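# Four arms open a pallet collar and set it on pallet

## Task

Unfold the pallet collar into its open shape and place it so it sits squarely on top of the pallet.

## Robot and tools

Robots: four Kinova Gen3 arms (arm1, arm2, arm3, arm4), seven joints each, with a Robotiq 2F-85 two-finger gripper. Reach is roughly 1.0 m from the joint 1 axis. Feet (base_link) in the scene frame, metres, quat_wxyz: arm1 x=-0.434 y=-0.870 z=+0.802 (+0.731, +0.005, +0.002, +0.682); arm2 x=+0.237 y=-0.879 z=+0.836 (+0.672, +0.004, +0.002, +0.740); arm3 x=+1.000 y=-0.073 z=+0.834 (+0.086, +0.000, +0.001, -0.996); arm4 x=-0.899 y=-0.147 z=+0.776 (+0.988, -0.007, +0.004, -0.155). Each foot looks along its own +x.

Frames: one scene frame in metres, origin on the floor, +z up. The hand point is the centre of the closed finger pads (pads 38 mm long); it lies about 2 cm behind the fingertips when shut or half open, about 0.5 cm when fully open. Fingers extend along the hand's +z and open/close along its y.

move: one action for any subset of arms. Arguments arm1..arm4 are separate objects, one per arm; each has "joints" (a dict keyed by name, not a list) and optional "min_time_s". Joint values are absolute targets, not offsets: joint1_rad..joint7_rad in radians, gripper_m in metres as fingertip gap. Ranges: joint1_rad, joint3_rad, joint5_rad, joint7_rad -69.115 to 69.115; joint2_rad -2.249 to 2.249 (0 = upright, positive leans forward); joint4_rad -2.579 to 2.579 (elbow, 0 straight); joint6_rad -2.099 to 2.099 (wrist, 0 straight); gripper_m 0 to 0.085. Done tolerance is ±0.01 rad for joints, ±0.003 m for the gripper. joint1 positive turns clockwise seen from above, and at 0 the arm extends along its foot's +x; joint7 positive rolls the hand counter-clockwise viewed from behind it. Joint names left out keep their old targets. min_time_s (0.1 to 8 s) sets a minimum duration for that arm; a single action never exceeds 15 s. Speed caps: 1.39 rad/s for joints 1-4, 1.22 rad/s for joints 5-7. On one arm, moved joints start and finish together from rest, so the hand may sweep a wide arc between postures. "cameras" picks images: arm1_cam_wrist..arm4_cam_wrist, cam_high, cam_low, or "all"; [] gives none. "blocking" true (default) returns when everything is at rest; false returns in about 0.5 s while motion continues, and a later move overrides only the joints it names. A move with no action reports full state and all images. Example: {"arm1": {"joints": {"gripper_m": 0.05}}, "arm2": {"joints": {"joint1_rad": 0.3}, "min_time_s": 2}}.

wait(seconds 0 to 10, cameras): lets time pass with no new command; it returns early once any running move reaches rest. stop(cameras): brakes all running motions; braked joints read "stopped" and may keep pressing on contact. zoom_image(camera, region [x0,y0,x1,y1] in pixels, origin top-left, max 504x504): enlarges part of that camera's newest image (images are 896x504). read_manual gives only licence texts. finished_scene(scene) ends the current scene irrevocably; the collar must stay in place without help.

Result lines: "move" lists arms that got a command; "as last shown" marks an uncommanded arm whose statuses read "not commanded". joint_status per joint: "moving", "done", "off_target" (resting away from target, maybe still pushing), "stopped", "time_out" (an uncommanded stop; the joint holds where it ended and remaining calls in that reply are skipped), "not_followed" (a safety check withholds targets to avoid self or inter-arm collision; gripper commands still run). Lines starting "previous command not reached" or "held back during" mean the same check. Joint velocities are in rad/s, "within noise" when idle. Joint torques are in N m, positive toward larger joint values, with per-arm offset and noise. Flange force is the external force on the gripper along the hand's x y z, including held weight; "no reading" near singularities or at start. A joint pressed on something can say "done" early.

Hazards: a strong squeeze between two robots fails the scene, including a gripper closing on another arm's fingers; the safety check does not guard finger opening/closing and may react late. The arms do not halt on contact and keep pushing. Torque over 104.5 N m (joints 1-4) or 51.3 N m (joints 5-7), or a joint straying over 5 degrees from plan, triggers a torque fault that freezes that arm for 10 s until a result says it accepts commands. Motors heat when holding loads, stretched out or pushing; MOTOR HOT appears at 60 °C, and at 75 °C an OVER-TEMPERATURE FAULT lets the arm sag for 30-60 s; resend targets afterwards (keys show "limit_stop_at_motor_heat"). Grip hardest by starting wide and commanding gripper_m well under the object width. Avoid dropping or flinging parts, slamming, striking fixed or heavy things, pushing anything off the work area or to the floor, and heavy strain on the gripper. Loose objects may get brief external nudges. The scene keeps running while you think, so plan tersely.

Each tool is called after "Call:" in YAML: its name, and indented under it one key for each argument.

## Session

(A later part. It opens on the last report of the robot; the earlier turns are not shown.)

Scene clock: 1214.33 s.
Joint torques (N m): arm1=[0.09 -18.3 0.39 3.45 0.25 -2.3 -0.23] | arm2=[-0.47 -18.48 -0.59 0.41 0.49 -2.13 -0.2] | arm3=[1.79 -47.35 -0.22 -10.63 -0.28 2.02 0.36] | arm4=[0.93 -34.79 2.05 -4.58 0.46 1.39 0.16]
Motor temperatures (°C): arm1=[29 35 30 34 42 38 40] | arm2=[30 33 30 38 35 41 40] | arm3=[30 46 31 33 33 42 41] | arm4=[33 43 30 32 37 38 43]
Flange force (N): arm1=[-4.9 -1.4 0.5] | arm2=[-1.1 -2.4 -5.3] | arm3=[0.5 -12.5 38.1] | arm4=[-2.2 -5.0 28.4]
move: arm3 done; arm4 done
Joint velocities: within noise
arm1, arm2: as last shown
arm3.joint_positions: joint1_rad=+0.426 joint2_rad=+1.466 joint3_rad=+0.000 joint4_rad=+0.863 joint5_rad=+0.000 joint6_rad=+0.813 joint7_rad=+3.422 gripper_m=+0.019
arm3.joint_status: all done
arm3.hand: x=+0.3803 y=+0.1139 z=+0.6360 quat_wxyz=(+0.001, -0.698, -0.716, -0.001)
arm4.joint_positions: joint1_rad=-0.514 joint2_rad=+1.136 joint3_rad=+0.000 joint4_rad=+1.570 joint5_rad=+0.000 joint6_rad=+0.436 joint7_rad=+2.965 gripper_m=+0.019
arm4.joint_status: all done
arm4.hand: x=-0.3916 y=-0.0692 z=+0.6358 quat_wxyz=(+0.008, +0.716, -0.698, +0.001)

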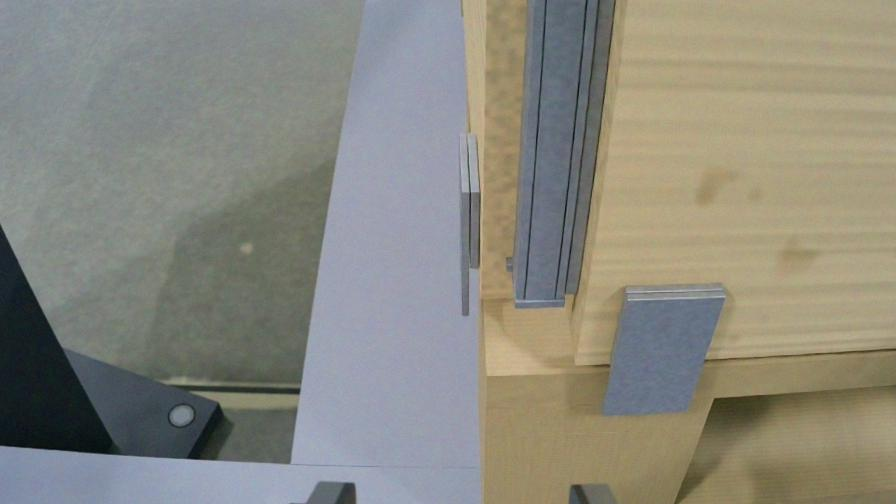

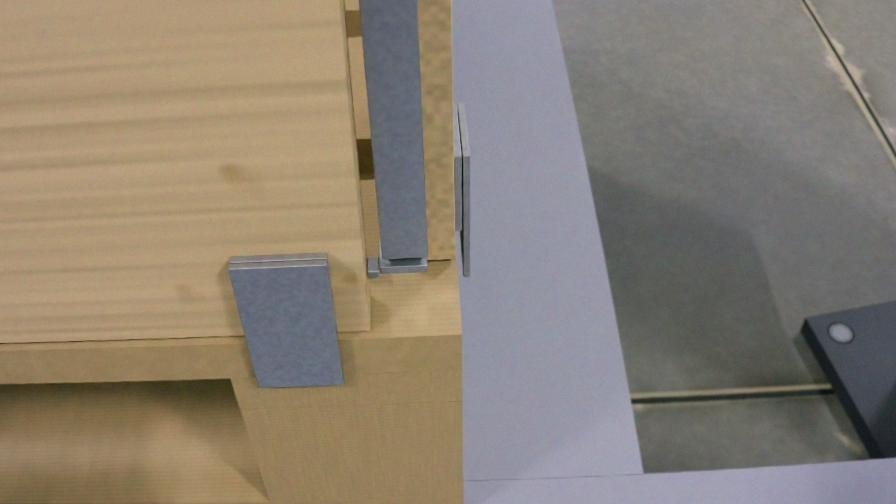

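Call:
move:
  arm3: {"joints": {"joint2_rad": 1.4787, "joint4_rad": 0.8523, "joint6_rad": 0.8106}, "min_time_s": 2}
  arm4: {"joints": {"joint2_rad": 1.1487, "joint4_rad": 1.5646, "joint6_rad": 0.4283}, "min_time_s": 2}

Call:
move:
  arm3: {"joints": {"joint2_rad": 1.4896, "joint4_rad": 0.8433, "joint6_rad": 0.8087}, "min_time_s": 2.5}
  arm4: {"joints": {"joint2_rad": 1.1595, "joint4_rad": 1.5603, "joint6_rad": 0.4218}, "min_time_s": 2.5}
  cameras: ["arm1_cam_wrist", "arm2_cam_wrist"]

Scene clock: 1225.07 s.
Joint torques (N m): arm1=[0.1 -18.27 0.41 3.53 0.18 -2.22 -0.21] | arm2=[-0.44 -18.48 -0.54 0.43 0.44 -2.16 -0.18] | arm3=[-1.84 -39.85 -1.88 -8.27 -0.42 1.53 0.39] | arm4=[3.22 -33.16 4.65 -3.75 1.16 1.59 0.27]
Motor temperatures (°C): arm1=[29 35 30 34 42 38 40] | arm2=[30 33 30 38 35 41 40] | arm3=[30 46 31 33 33 42 41] | arm4=[33 43 30 32 37 38 43]
Flange force (N): arm1=[-5.1 -1.2 0.5] | arm2=[-1.0 -2.3 -5.2] | arm3=[5.9 -11.1 25.9] | arm4=[-6.9 -4.7 25.7]
move: arm3 done; arm4 done
Joint velocities: within noise
arm1, arm2: as last shown
arm3.joint_positions: joint1_rad=+0.426 joint2_rad=+1.479 joint3_rad=+0.000 joint4_rad=+0.852 joint5_rad=+0.000 joint6_rad=+0.811 joint7_rad=+3.422 gripper_m=+0.019
arm3.joint_status: all done
arm3.hand: x=+0.3803 y=+0.1140 z=+0.6300 quat_wxyz=(+0.001, -0.698, -0.716, -0.001)
arm4.joint_positions: joint1_rad=-0.514 joint2_rad=+1.149 joint3_rad=+0.000 joint4_rad=+1.565 joint5_rad=+0.000 joint6_rad=+0.428 joint7_rad=+2.965 gripper_m=+0.019
arm4.joint_status: all done
arm4.hand: x=-0.3917 y=-0.0693 z=+0.6298 quat_wxyz=(+0.008, +0.716, -0.698, +0.001)
pictures: none

Scene clock: 1227.87 s.
Joint torques (N m): arm1=[0.14 -18.24 0.37 3.4 0.22 -2.24 -0.27] | arm2=[-0.48 -18.49 -0.62 0.45 0.45 -2.13 -0.19] | arm3=[-5.05 -28.08 -4.52 -5.78 -1.43 0.16 0.19] | arm4=[2.9 -26.61 4.63 -6.58 1.46 -1.58 0.45]
Motor temperatures (°C): arm1=[29 35 30 34 42 38 40] | arm2=[30 33 30 38 35 41 40] | arm3=[30 46 31 33 33 42 41] | arm4=[33 43 30 32 37 38 43]
Flange force (N): arm1=[-4.9 -1.4 0.1] | arm2=[-1.2 -2.2 -5.2] | arm3=[9.4 -4.8 4.2] | arm4=[-5.5 3.7 4.9]
move: arm3 done; arm4 done
Joint velocities: within noise
arm1, arm2: as last shown
arm3.joint_positions: joint1_rad=+0.426 joint2_rad=+1.490 joint3_rad=+0.000 joint4_rad=+0.843 joint5_rad=+0.000 joint6_rad=+0.809 joint7_rad=+3.422 gripper_m=+0.019
arm3.joint_status: all done
arm3.hand: x=+0.3803 y=+0.1140 z=+0.6250 quat_wxyz=(+0.001, -0.698, -0.716, -0.001)
arm4.joint_positions: joint1_rad=-0.514 joint2_rad=+1.160 joint3_rad=+0.000 joint4_rad=+1.560 joint5_rad=+0.000 joint6_rad=+0.422 joint7_rad=+2.965 gripper_m=+0.019
arm4.joint_status: all done
arm4.hand: x=-0.3918 y=-0.0693 z=+0.6248 quat_wxyz=(+0.008, +0.716, -0.698, +0.001)

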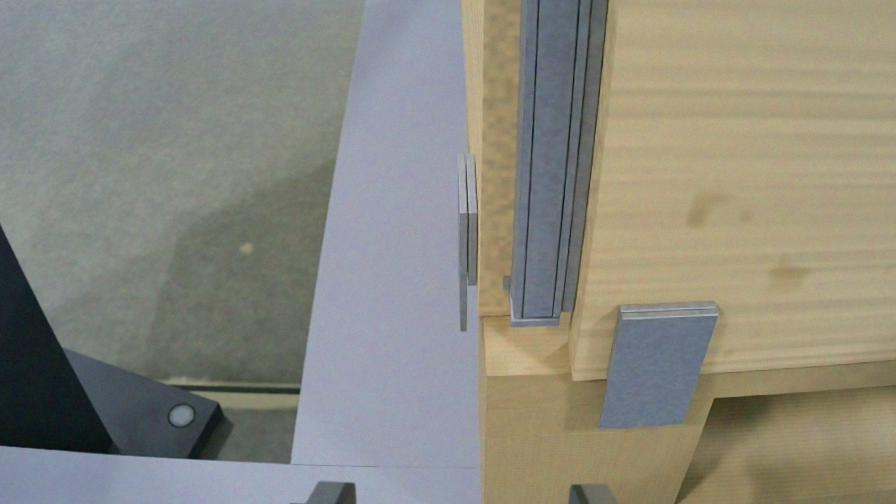

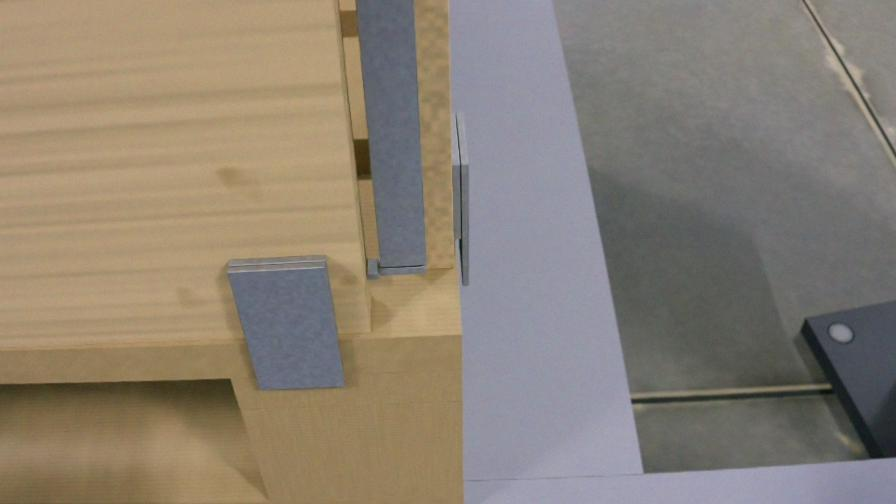

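Call:
move:
  cameras: ["arm2_cam_wrist", "cam_low", "arm1_cam_wrist"]

Call:
zoom_image:
  camera: "arm2_cam_wrist"
  region: [200, 200, 500, 400]

Call:
zoom_image:
  camera: "cam_low"
  region: [100, 180, 604, 430]

Call:
zoom_image:
  camera: "arm1_cam_wrist"
  region: [450, 230, 750, 440]

Scene clock: 1288.77 s.
Joint torques (N m): arm1=[0.1 -18.31 0.48 3.51 0.28 -2.24 -0.27] | arm2=[-0.43 -18.5 -0.58 0.46 0.46 -2.16 -0.19] | arm3=[-5.1 -28.09 -4.55 -5.77 -1.44 0.12 0.17] | arm4=[2.97 -26.62 4.59 -6.57 1.46 -1.56 0.43]
Motor temperatures (°C): arm1=[29 35 30 34 42 38 40] | arm2=[30 33 30 38 35 41 40] | arm3=[30 42 31 33 33 42 41] | arm4=[33 42 30 32 37 38 43]
Flange force (N): arm1=[-5.2 -1.7 0.5] | arm2=[-1.1 -2.3 -5.1] | arm3=[9.6 -5.0 4.3] | arm4=[-5.6 3.7 4.9]
Joint velocities: within noise
arm1.joint_positions: joint1_rad=-0.026 joint2_rad=+1.691 joint3_rad=+0.000 joint4_rad=+2.151 joint5_rad=+0.031 joint6_rad=-1.485 joint7_rad=-1.543 gripper_m=+0.040
arm1.joint_status: not commanded
arm1.hand: x=-0.4024 y=-0.4343 z=+0.5782 quat_wxyz=(+0.276, -0.654, -0.651, -0.269) (m; scene frame)
arm2.joint_positions: joint1_rad=+0.638 joint2_rad=+1.678 joint3_rad=+0.000 joint4_rad=+1.937 joint5_rad=+0.400 joint6_rad=-1.210 joint7_rad=-1.317 gripper_m=+0.050
arm2.joint_status: not commanded
arm2.hand: x=+0.3975 y=-0.4353 z=+0.5761 quat_wxyz=(+0.274, -0.654, -0.652, -0.269) (m; scene frame)
arm3.joint_positions: joint1_rad=+0.426 joint2_rad=+1.490 joint3_rad=+0.000 joint4_rad=+0.843 joint5_rad=+0.000 joint6_rad=+0.809 joint7_rad=+3.422 gripper_m=+0.019
arm3.joint_status: all done
arm3.hand: x=+0.3803 y=+0.1140 z=+0.6250 quat_wxyz=(+0.001, -0.698, -0.716, -0.001) (m; scene frame)
arm4.joint_positions: joint1_rad=-0.514 joint2_rad=+1.160 joint3_rad=+0.000 joint4_rad=+1.560 joint5_rad=+0.000 joint6_rad=+0.422 joint7_rad=+2.965 gripper_m=+0.019
arm4.joint_status: all done
arm4.hand: x=-0.3918 y=-0.0694 z=+0.6248 quat_wxyz=(+0.008, +0.716, -0.698, +0.001) (m; scene frame)
pictures: arm1_cam_wrist, arm2_cam_wrist, cam_low

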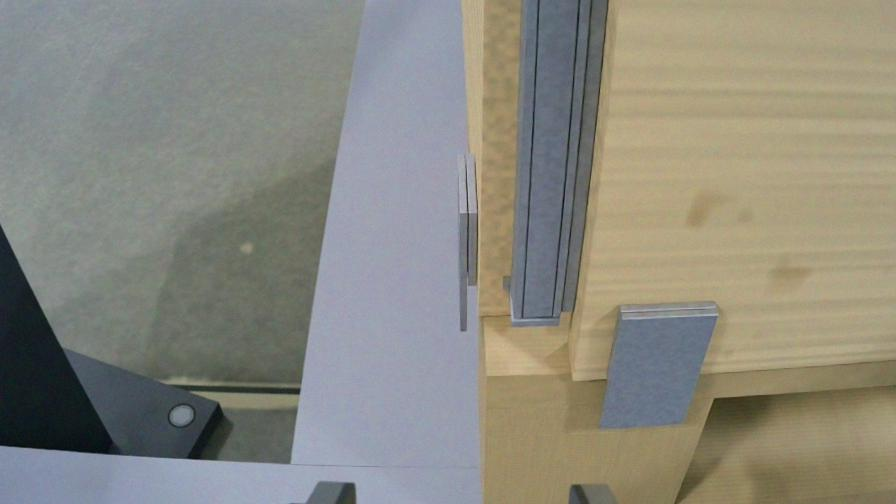

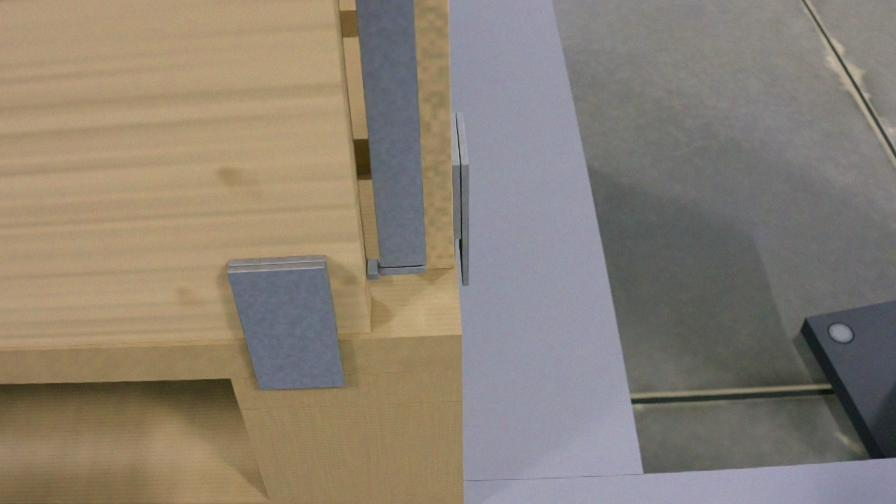

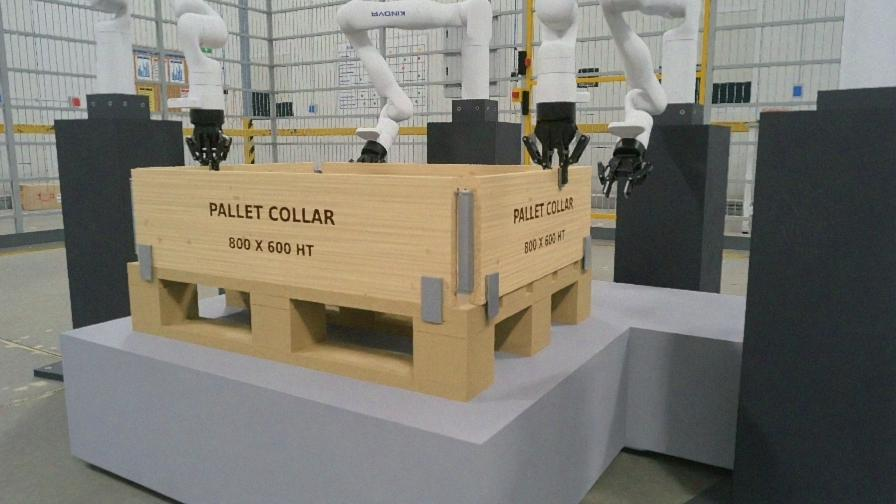

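Scaled by 1.680 from the camera's image (finer frame: 1280x720).

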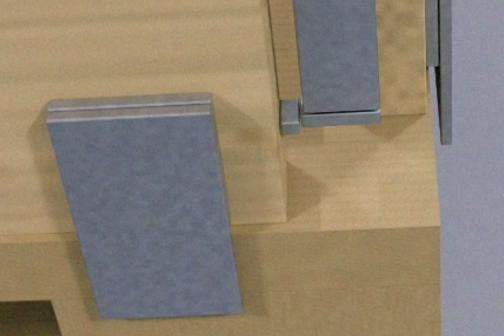

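Scaled by 1.000.

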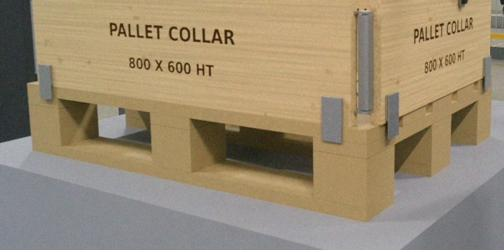

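Scaled by 1.680 from the camera's image (finer frame: 1280x720).

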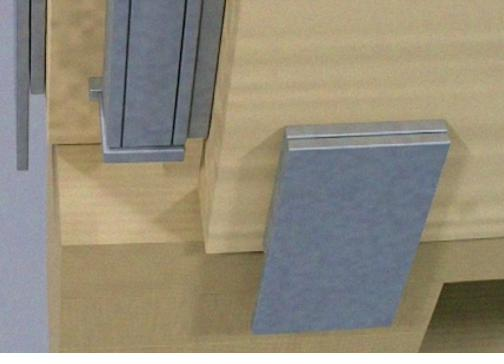

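Call:
zoom_image:
  camera: "cam_low"
  region: [390, 250, 530, 350]

Call:
zoom_image:
  camera: "cam_low"
  region: [110, 220, 230, 310]

Scaled by 3.600 from the camera's image (finer frame: 1280x720).

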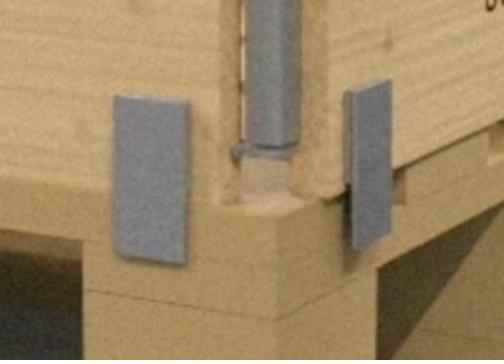

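Scaled by 4.200 from the camera's image (finer frame: 1280x720).

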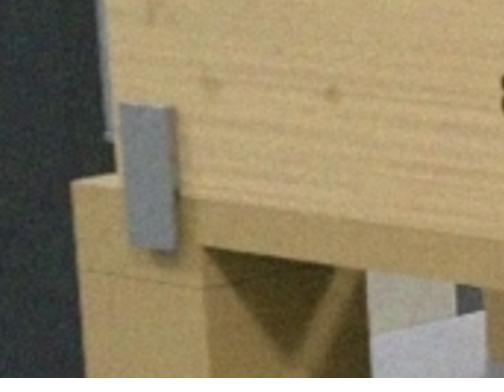

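Call:
move:
  arm3: {"joints": {"joint2_rad": 1.4962, "joint4_rad": 0.8377, "joint6_rad": 0.8077}, "min_time_s": 2}
  arm4: {"joints": {"joint2_rad": 1.1659, "joint4_rad": 1.5575, "joint6_rad": 0.4182}, "min_time_s": 2}
  cameras: ["arm1_cam_wrist", "arm2_cam_wrist"]

Call:
zoom_image:
  camera: "arm2_cam_wrist"
  region: [200, 200, 500, 400]

Call:
zoom_image:
  camera: "arm1_cam_wrist"
  region: [450, 230, 750, 440]

Scene clock: 1446.13 s.
Joint torques (N m): arm1=[0.12 -18.2 0.5 3.44 0.17 -2.25 -0.24] | arm2=[-0.42 -18.44 -0.62 0.5 0.48 -2.14 -0.17] | arm3=[-3.28 10.34 -3.55 -9.54 -0.5 -14.43 0.4] | arm4=[-0.08 10.58 1.19 -16.4 0.93 -14.6 0.36]
Motor temperatures (°C): arm1=[29 35 30 34 42 38 40] | arm2=[30 33 30 38 35 41 40] | arm3=[31 38 31 32 33 42 41] | arm4=[33 42 30 32 37 38 43]
Flange force (N): arm1=[-4.8 -1.5 0.3] | arm2=[-1.0 -2.3 -5.0] | arm3=[-9.6 43.1 -92.5] | arm4=[5.1 38.6 -101.4]
move: arm3 done; arm4 done
Joint velocities: within noise
arm1, arm2: as last shown
arm3.joint_positions: joint1_rad=+0.426 joint2_rad=+1.496 joint3_rad=+0.000 joint4_rad=+0.838 joint5_rad=+0.000 joint6_rad=+0.808 joint7_rad=+3.422 gripper_m=+0.019
arm3.joint_status: all done
arm3.hand: x=+0.3803 y=+0.1139 z=+0.6220 quat_wxyz=(+0.001, -0.698, -0.716, -0.001)
arm4.joint_positions: joint1_rad=-0.514 joint2_rad=+1.166 joint3_rad=+0.000 joint4_rad=+1.558 joint5_rad=+0.000 joint6_rad=+0.418 joint7_rad=+2.965 gripper_m=+0.019
arm4.joint_status: all done
arm4.hand: x=-0.3918 y=-0.0694 z=+0.6218 quat_wxyz=(+0.008, +0.716, -0.698, +0.001)

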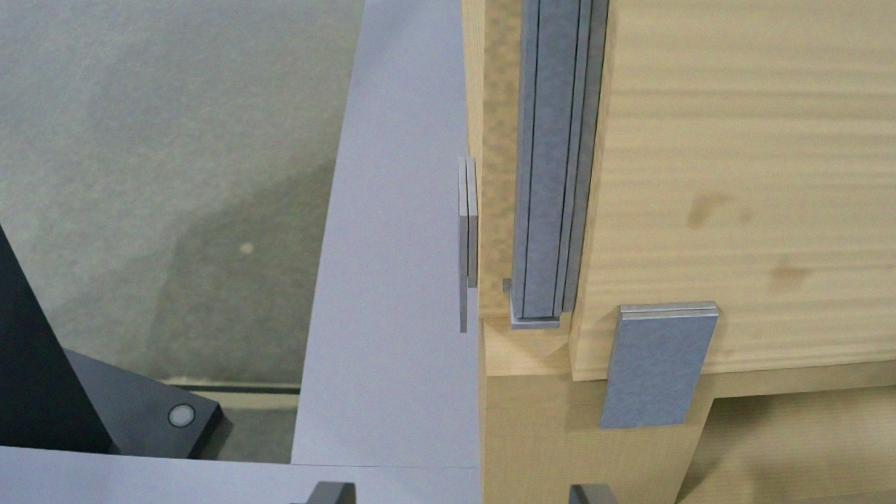

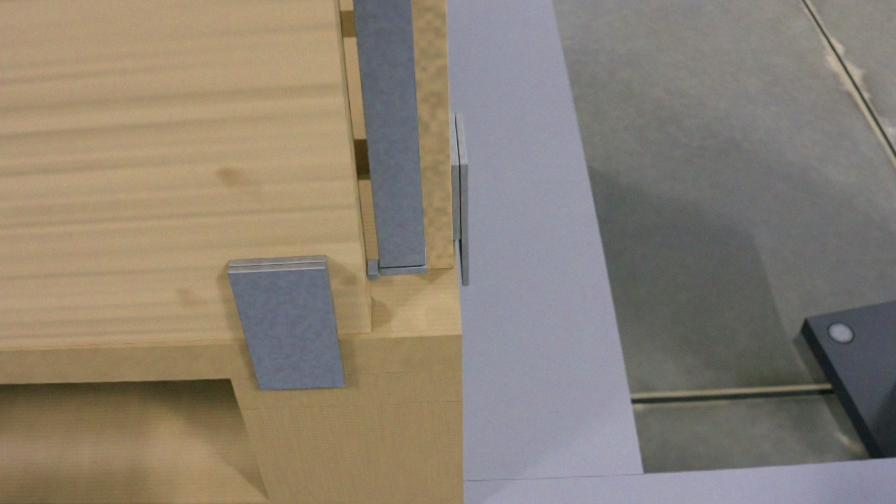

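Scaled by 1.680 from the camera's image (finer frame: 1280x720).

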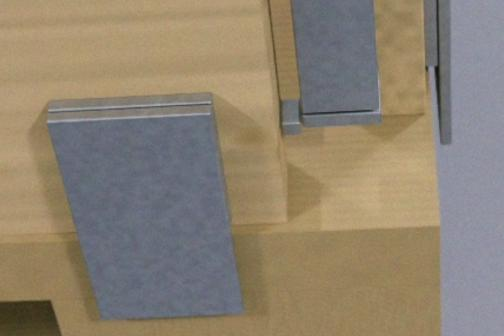

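Scaled by 1.680 from the camera's image (finer frame: 1280x720).

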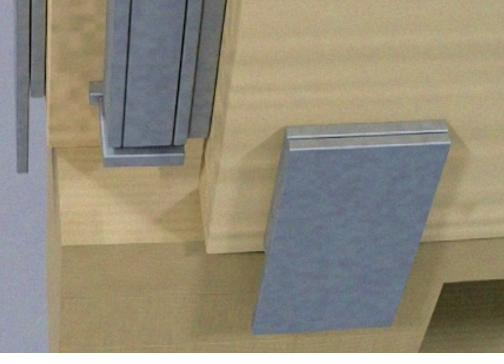

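Call:
move:
  arm3: {"joints": {"joint2_rad": 1.4886, "joint4_rad": 0.8441, "joint6_rad": 0.8089}, "min_time_s": 2}
  arm4: {"joints": {"joint2_rad": 1.1585, "joint4_rad": 1.5607, "joint6_rad": 0.4224}, "min_time_s": 2}

Call:
move:
  arm3: {"joints": {"gripper_m": 0.055}}
  arm4: {"joints": {"gripper_m": 0.055}}
  cameras: ["arm1_cam_wrist", "arm2_cam_wrist"]

Call:
zoom_image:
  camera: "arm2_cam_wrist"
  region: [200, 200, 500, 400]

Call:
zoom_image:
  camera: "arm1_cam_wrist"
  region: [450, 230, 750, 440]

Scene clock: 1505.93 s.
Joint torques (N m): arm1=[0.05 -18.26 0.46 3.47 0.24 -2.23 -0.27] | arm2=[-0.42 -18.47 -0.54 0.42 0.44 -2.13 -0.18] | arm3=[-2.58 -31.61 -2.54 -6.8 -0.62 0.33 0.26] | arm4=[3.66 -31.03 5.26 -5.8 1.47 -0.29 0.42]
Motor temperatures (°C): arm1=[29 35 30 34 42 38 40] | arm2=[30 33 30 38 35 41 40] | arm3=[30 36 31 32 33 45 41] | arm4=[33 41 30 33 37 41 43]
Flange force (N): arm1=[-5.0 -1.4 0.3] | arm2=[-1.1 -2.4 -5.2] | arm3=[5.8 -6.6 10.2] | arm4=[-7.4 0.4 16.8]
move: arm3 done; arm4 done
Joint velocities: within noise
arm1, arm2: as last shown
arm3.joint_positions: joint1_rad=+0.426 joint2_rad=+1.489 joint3_rad=+0.000 joint4_rad=+0.844 joint5_rad=+0.000 joint6_rad=+0.809 joint7_rad=+3.422 gripper_m=+0.019
arm3.joint_status: all done
arm3.hand: x=+0.3803 y=+0.1140 z=+0.6254 quat_wxyz=(+0.001, -0.698, -0.716, -0.001)
arm4.joint_positions: joint1_rad=-0.514 joint2_rad=+1.158 joint3_rad=+0.000 joint4_rad=+1.561 joint5_rad=+0.000 joint6_rad=+0.422 joint7_rad=+2.965 gripper_m=+0.019
arm4.joint_status: all done
arm4.hand: x=-0.3918 y=-0.0693 z=+0.6252 quat_wxyz=(+0.008, +0.716, -0.698, +0.001)
pictures: none

Scene clock: 1506.87 s.
Joint torques (N m): arm1=[0.02 -18.22 0.42 3.42 0.23 -2.22 -0.2] | arm2=[-0.45 -18.45 -0.57 0.45 0.47 -2.14 -0.19] | arm3=[1.04 -28.11 -0.43 -5.79 0.1 0.39 0.45] | arm4=[0.58 -22.47 1.12 -2.92 -0.04 0.15 -0.15]
Motor temperatures (°C): arm1=[29 35 30 34 42 38 40] | arm2=[30 33 30 38 35 41 40] | arm3=[30 36 31 32 33 45 41] | arm4=[33 41 30 33 37 41 43]
Flange force (N): arm1=[-4.9 -1.3 0.1] | arm2=[-1.0 -2.3 -5.2] | arm3=[-0.3 -6.6 4.4] | arm4=[-0.5 -2.4 1.4]
move: arm3 done; arm4 done
Joint velocities: within noise
arm1, arm2: as last shown
arm3.joint_positions: joint1_rad=+0.426 joint2_rad=+1.489 joint3_rad=+0.000 joint4_rad=+0.844 joint5_rad=+0.000 joint6_rad=+0.809 joint7_rad=+3.422 gripper_m=+0.055
arm3.joint_status: all done
arm3.hand: x=+0.3803 y=+0.1140 z=+0.6254 quat_wxyz=(+0.001, -0.698, -0.716, -0.001)
arm4.joint_positions: joint1_rad=-0.514 joint2_rad=+1.158 joint3_rad=+0.000 joint4_rad=+1.561 joint5_rad=+0.000 joint6_rad=+0.422 joint7_rad=+2.965 gripper_m=+0.055
arm4.joint_status: all done
arm4.hand: x=-0.3918 y=-0.0694 z=+0.6252 quat_wxyz=(+0.008, +0.716, -0.698, +0.001)

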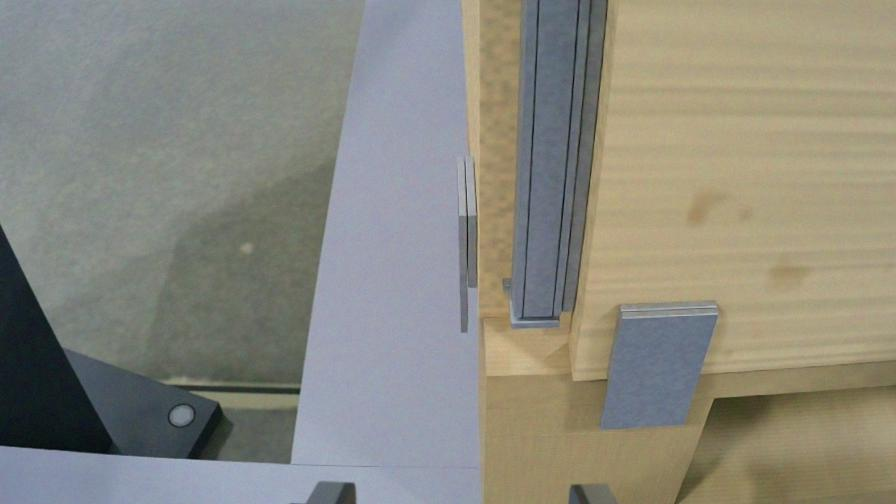

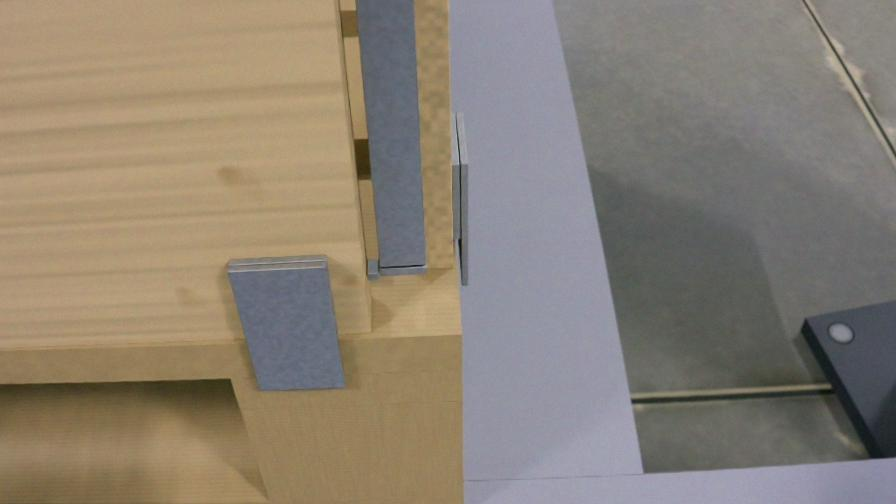

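Scaled by 1.680 from the camera's image (finer frame: 1280x720).

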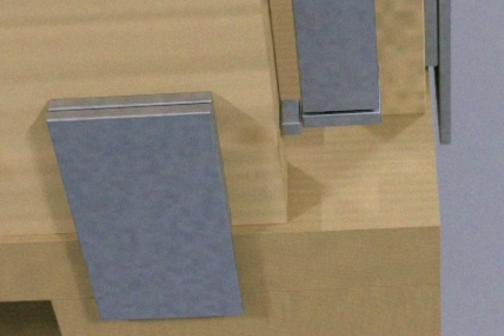

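Scaled by 1.680 from the camera's image (finer frame: 1280x720).

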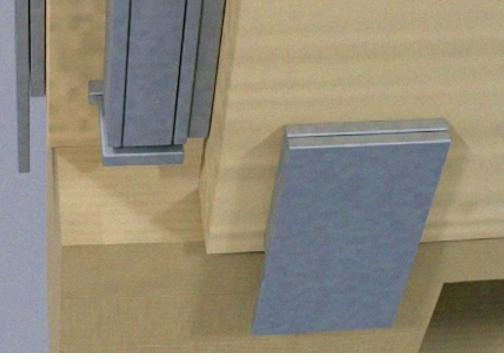

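Call:
move:
  arm3: {"joints": {"joint2_rad": 1.2682, "joint4_rad": 0.9651, "joint6_rad": 0.9083}, "min_time_s": 3}
  arm4: {"joints": {"joint2_rad": 0.9072, "joint4_rad": 1.627, "joint6_rad": 0.6074}, "min_time_s": 3}
  cameras: ["cam_low", "cam_high"]

Call:
zoom_image:
  camera: "cam_high"
  region: [340, 150, 560, 370]

Scene clock: 1520.97 s.
Joint torques (N m): arm1=[0.17 -18.26 0.43 3.49 0.24 -2.3 -0.21] | arm2=[-0.45 -18.48 -0.61 0.43 0.44 -2.15 -0.16] | arm3=[1.05 -27.9 -0.44 -6.33 0.09 0.39 0.46] | arm4=[0.59 -21.34 1 -4.29 -0.02 0.1 -0.17]
Motor temperatures (°C): arm1=[29 35 30 34 42 38 40] | arm2=[30 33 30 38 35 41 40] | arm3=[30 36 31 32 33 45 41] | arm4=[33 41 30 33 37 41 43]
Flange force (N): arm1=[-4.8 -1.6 0.6] | arm2=[-1.1 -2.2 -5.2] | arm3=[-0.3 -6.7 3.3] | arm4=[-0.6 -3.0 0.7]
move: arm3 done; arm4 done
Joint velocities: within noise
arm1, arm2: as last shown
arm3.joint_positions: joint1_rad=+0.426 joint2_rad=+1.268 joint3_rad=+0.000 joint4_rad=+0.965 joint5_rad=+0.000 joint6_rad=+0.908 joint7_rad=+3.422 gripper_m=+0.055
arm3.joint_status: all done
arm3.hand: x=+0.3776 y=+0.1144 z=+0.7399 quat_wxyz=(+0.001, -0.698, -0.716, -0.001)
arm4.joint_positions: joint1_rad=-0.514 joint2_rad=+0.907 joint3_rad=+0.000 joint4_rad=+1.627 joint5_rad=+0.000 joint6_rad=+0.607 joint7_rad=+2.965 gripper_m=+0.055
arm4.joint_status: all done
arm4.hand: x=-0.3940 y=-0.0686 z=+0.7444 quat_wxyz=(+0.008, +0.716, -0.698, +0.001)
pictures: cam_high, cam_low

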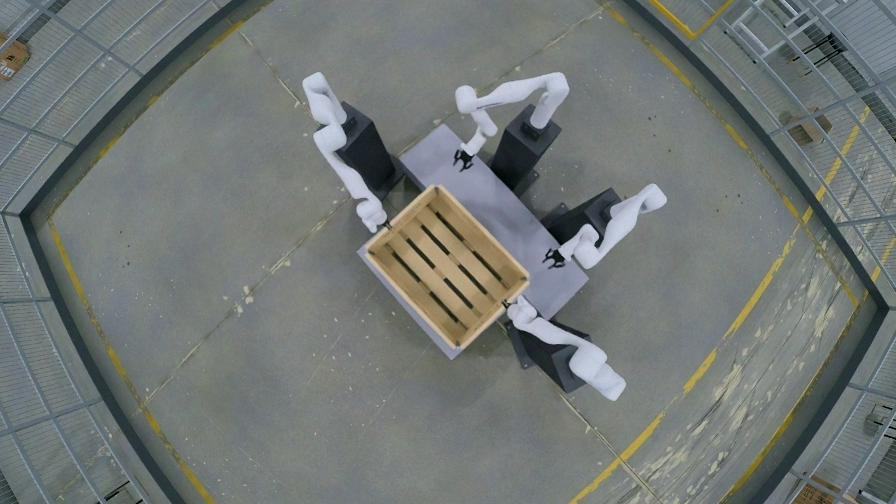

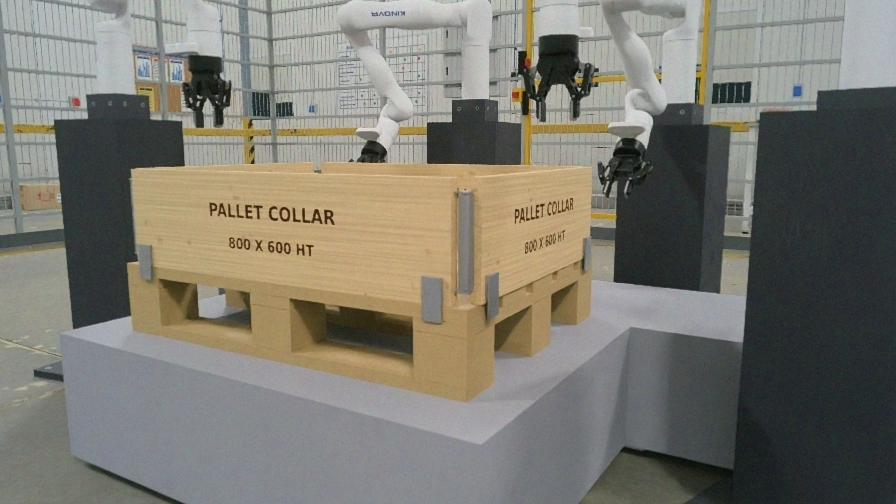

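Scaled by 2.291 from the camera's image (finer frame: 1280x720).

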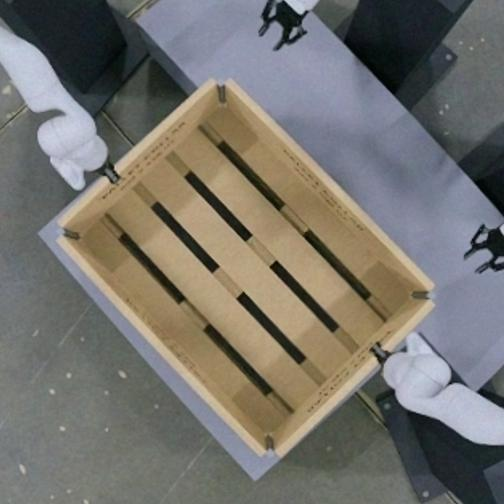

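Call:
finished_scene:
  scene: 2

The scene is finished: the task was done.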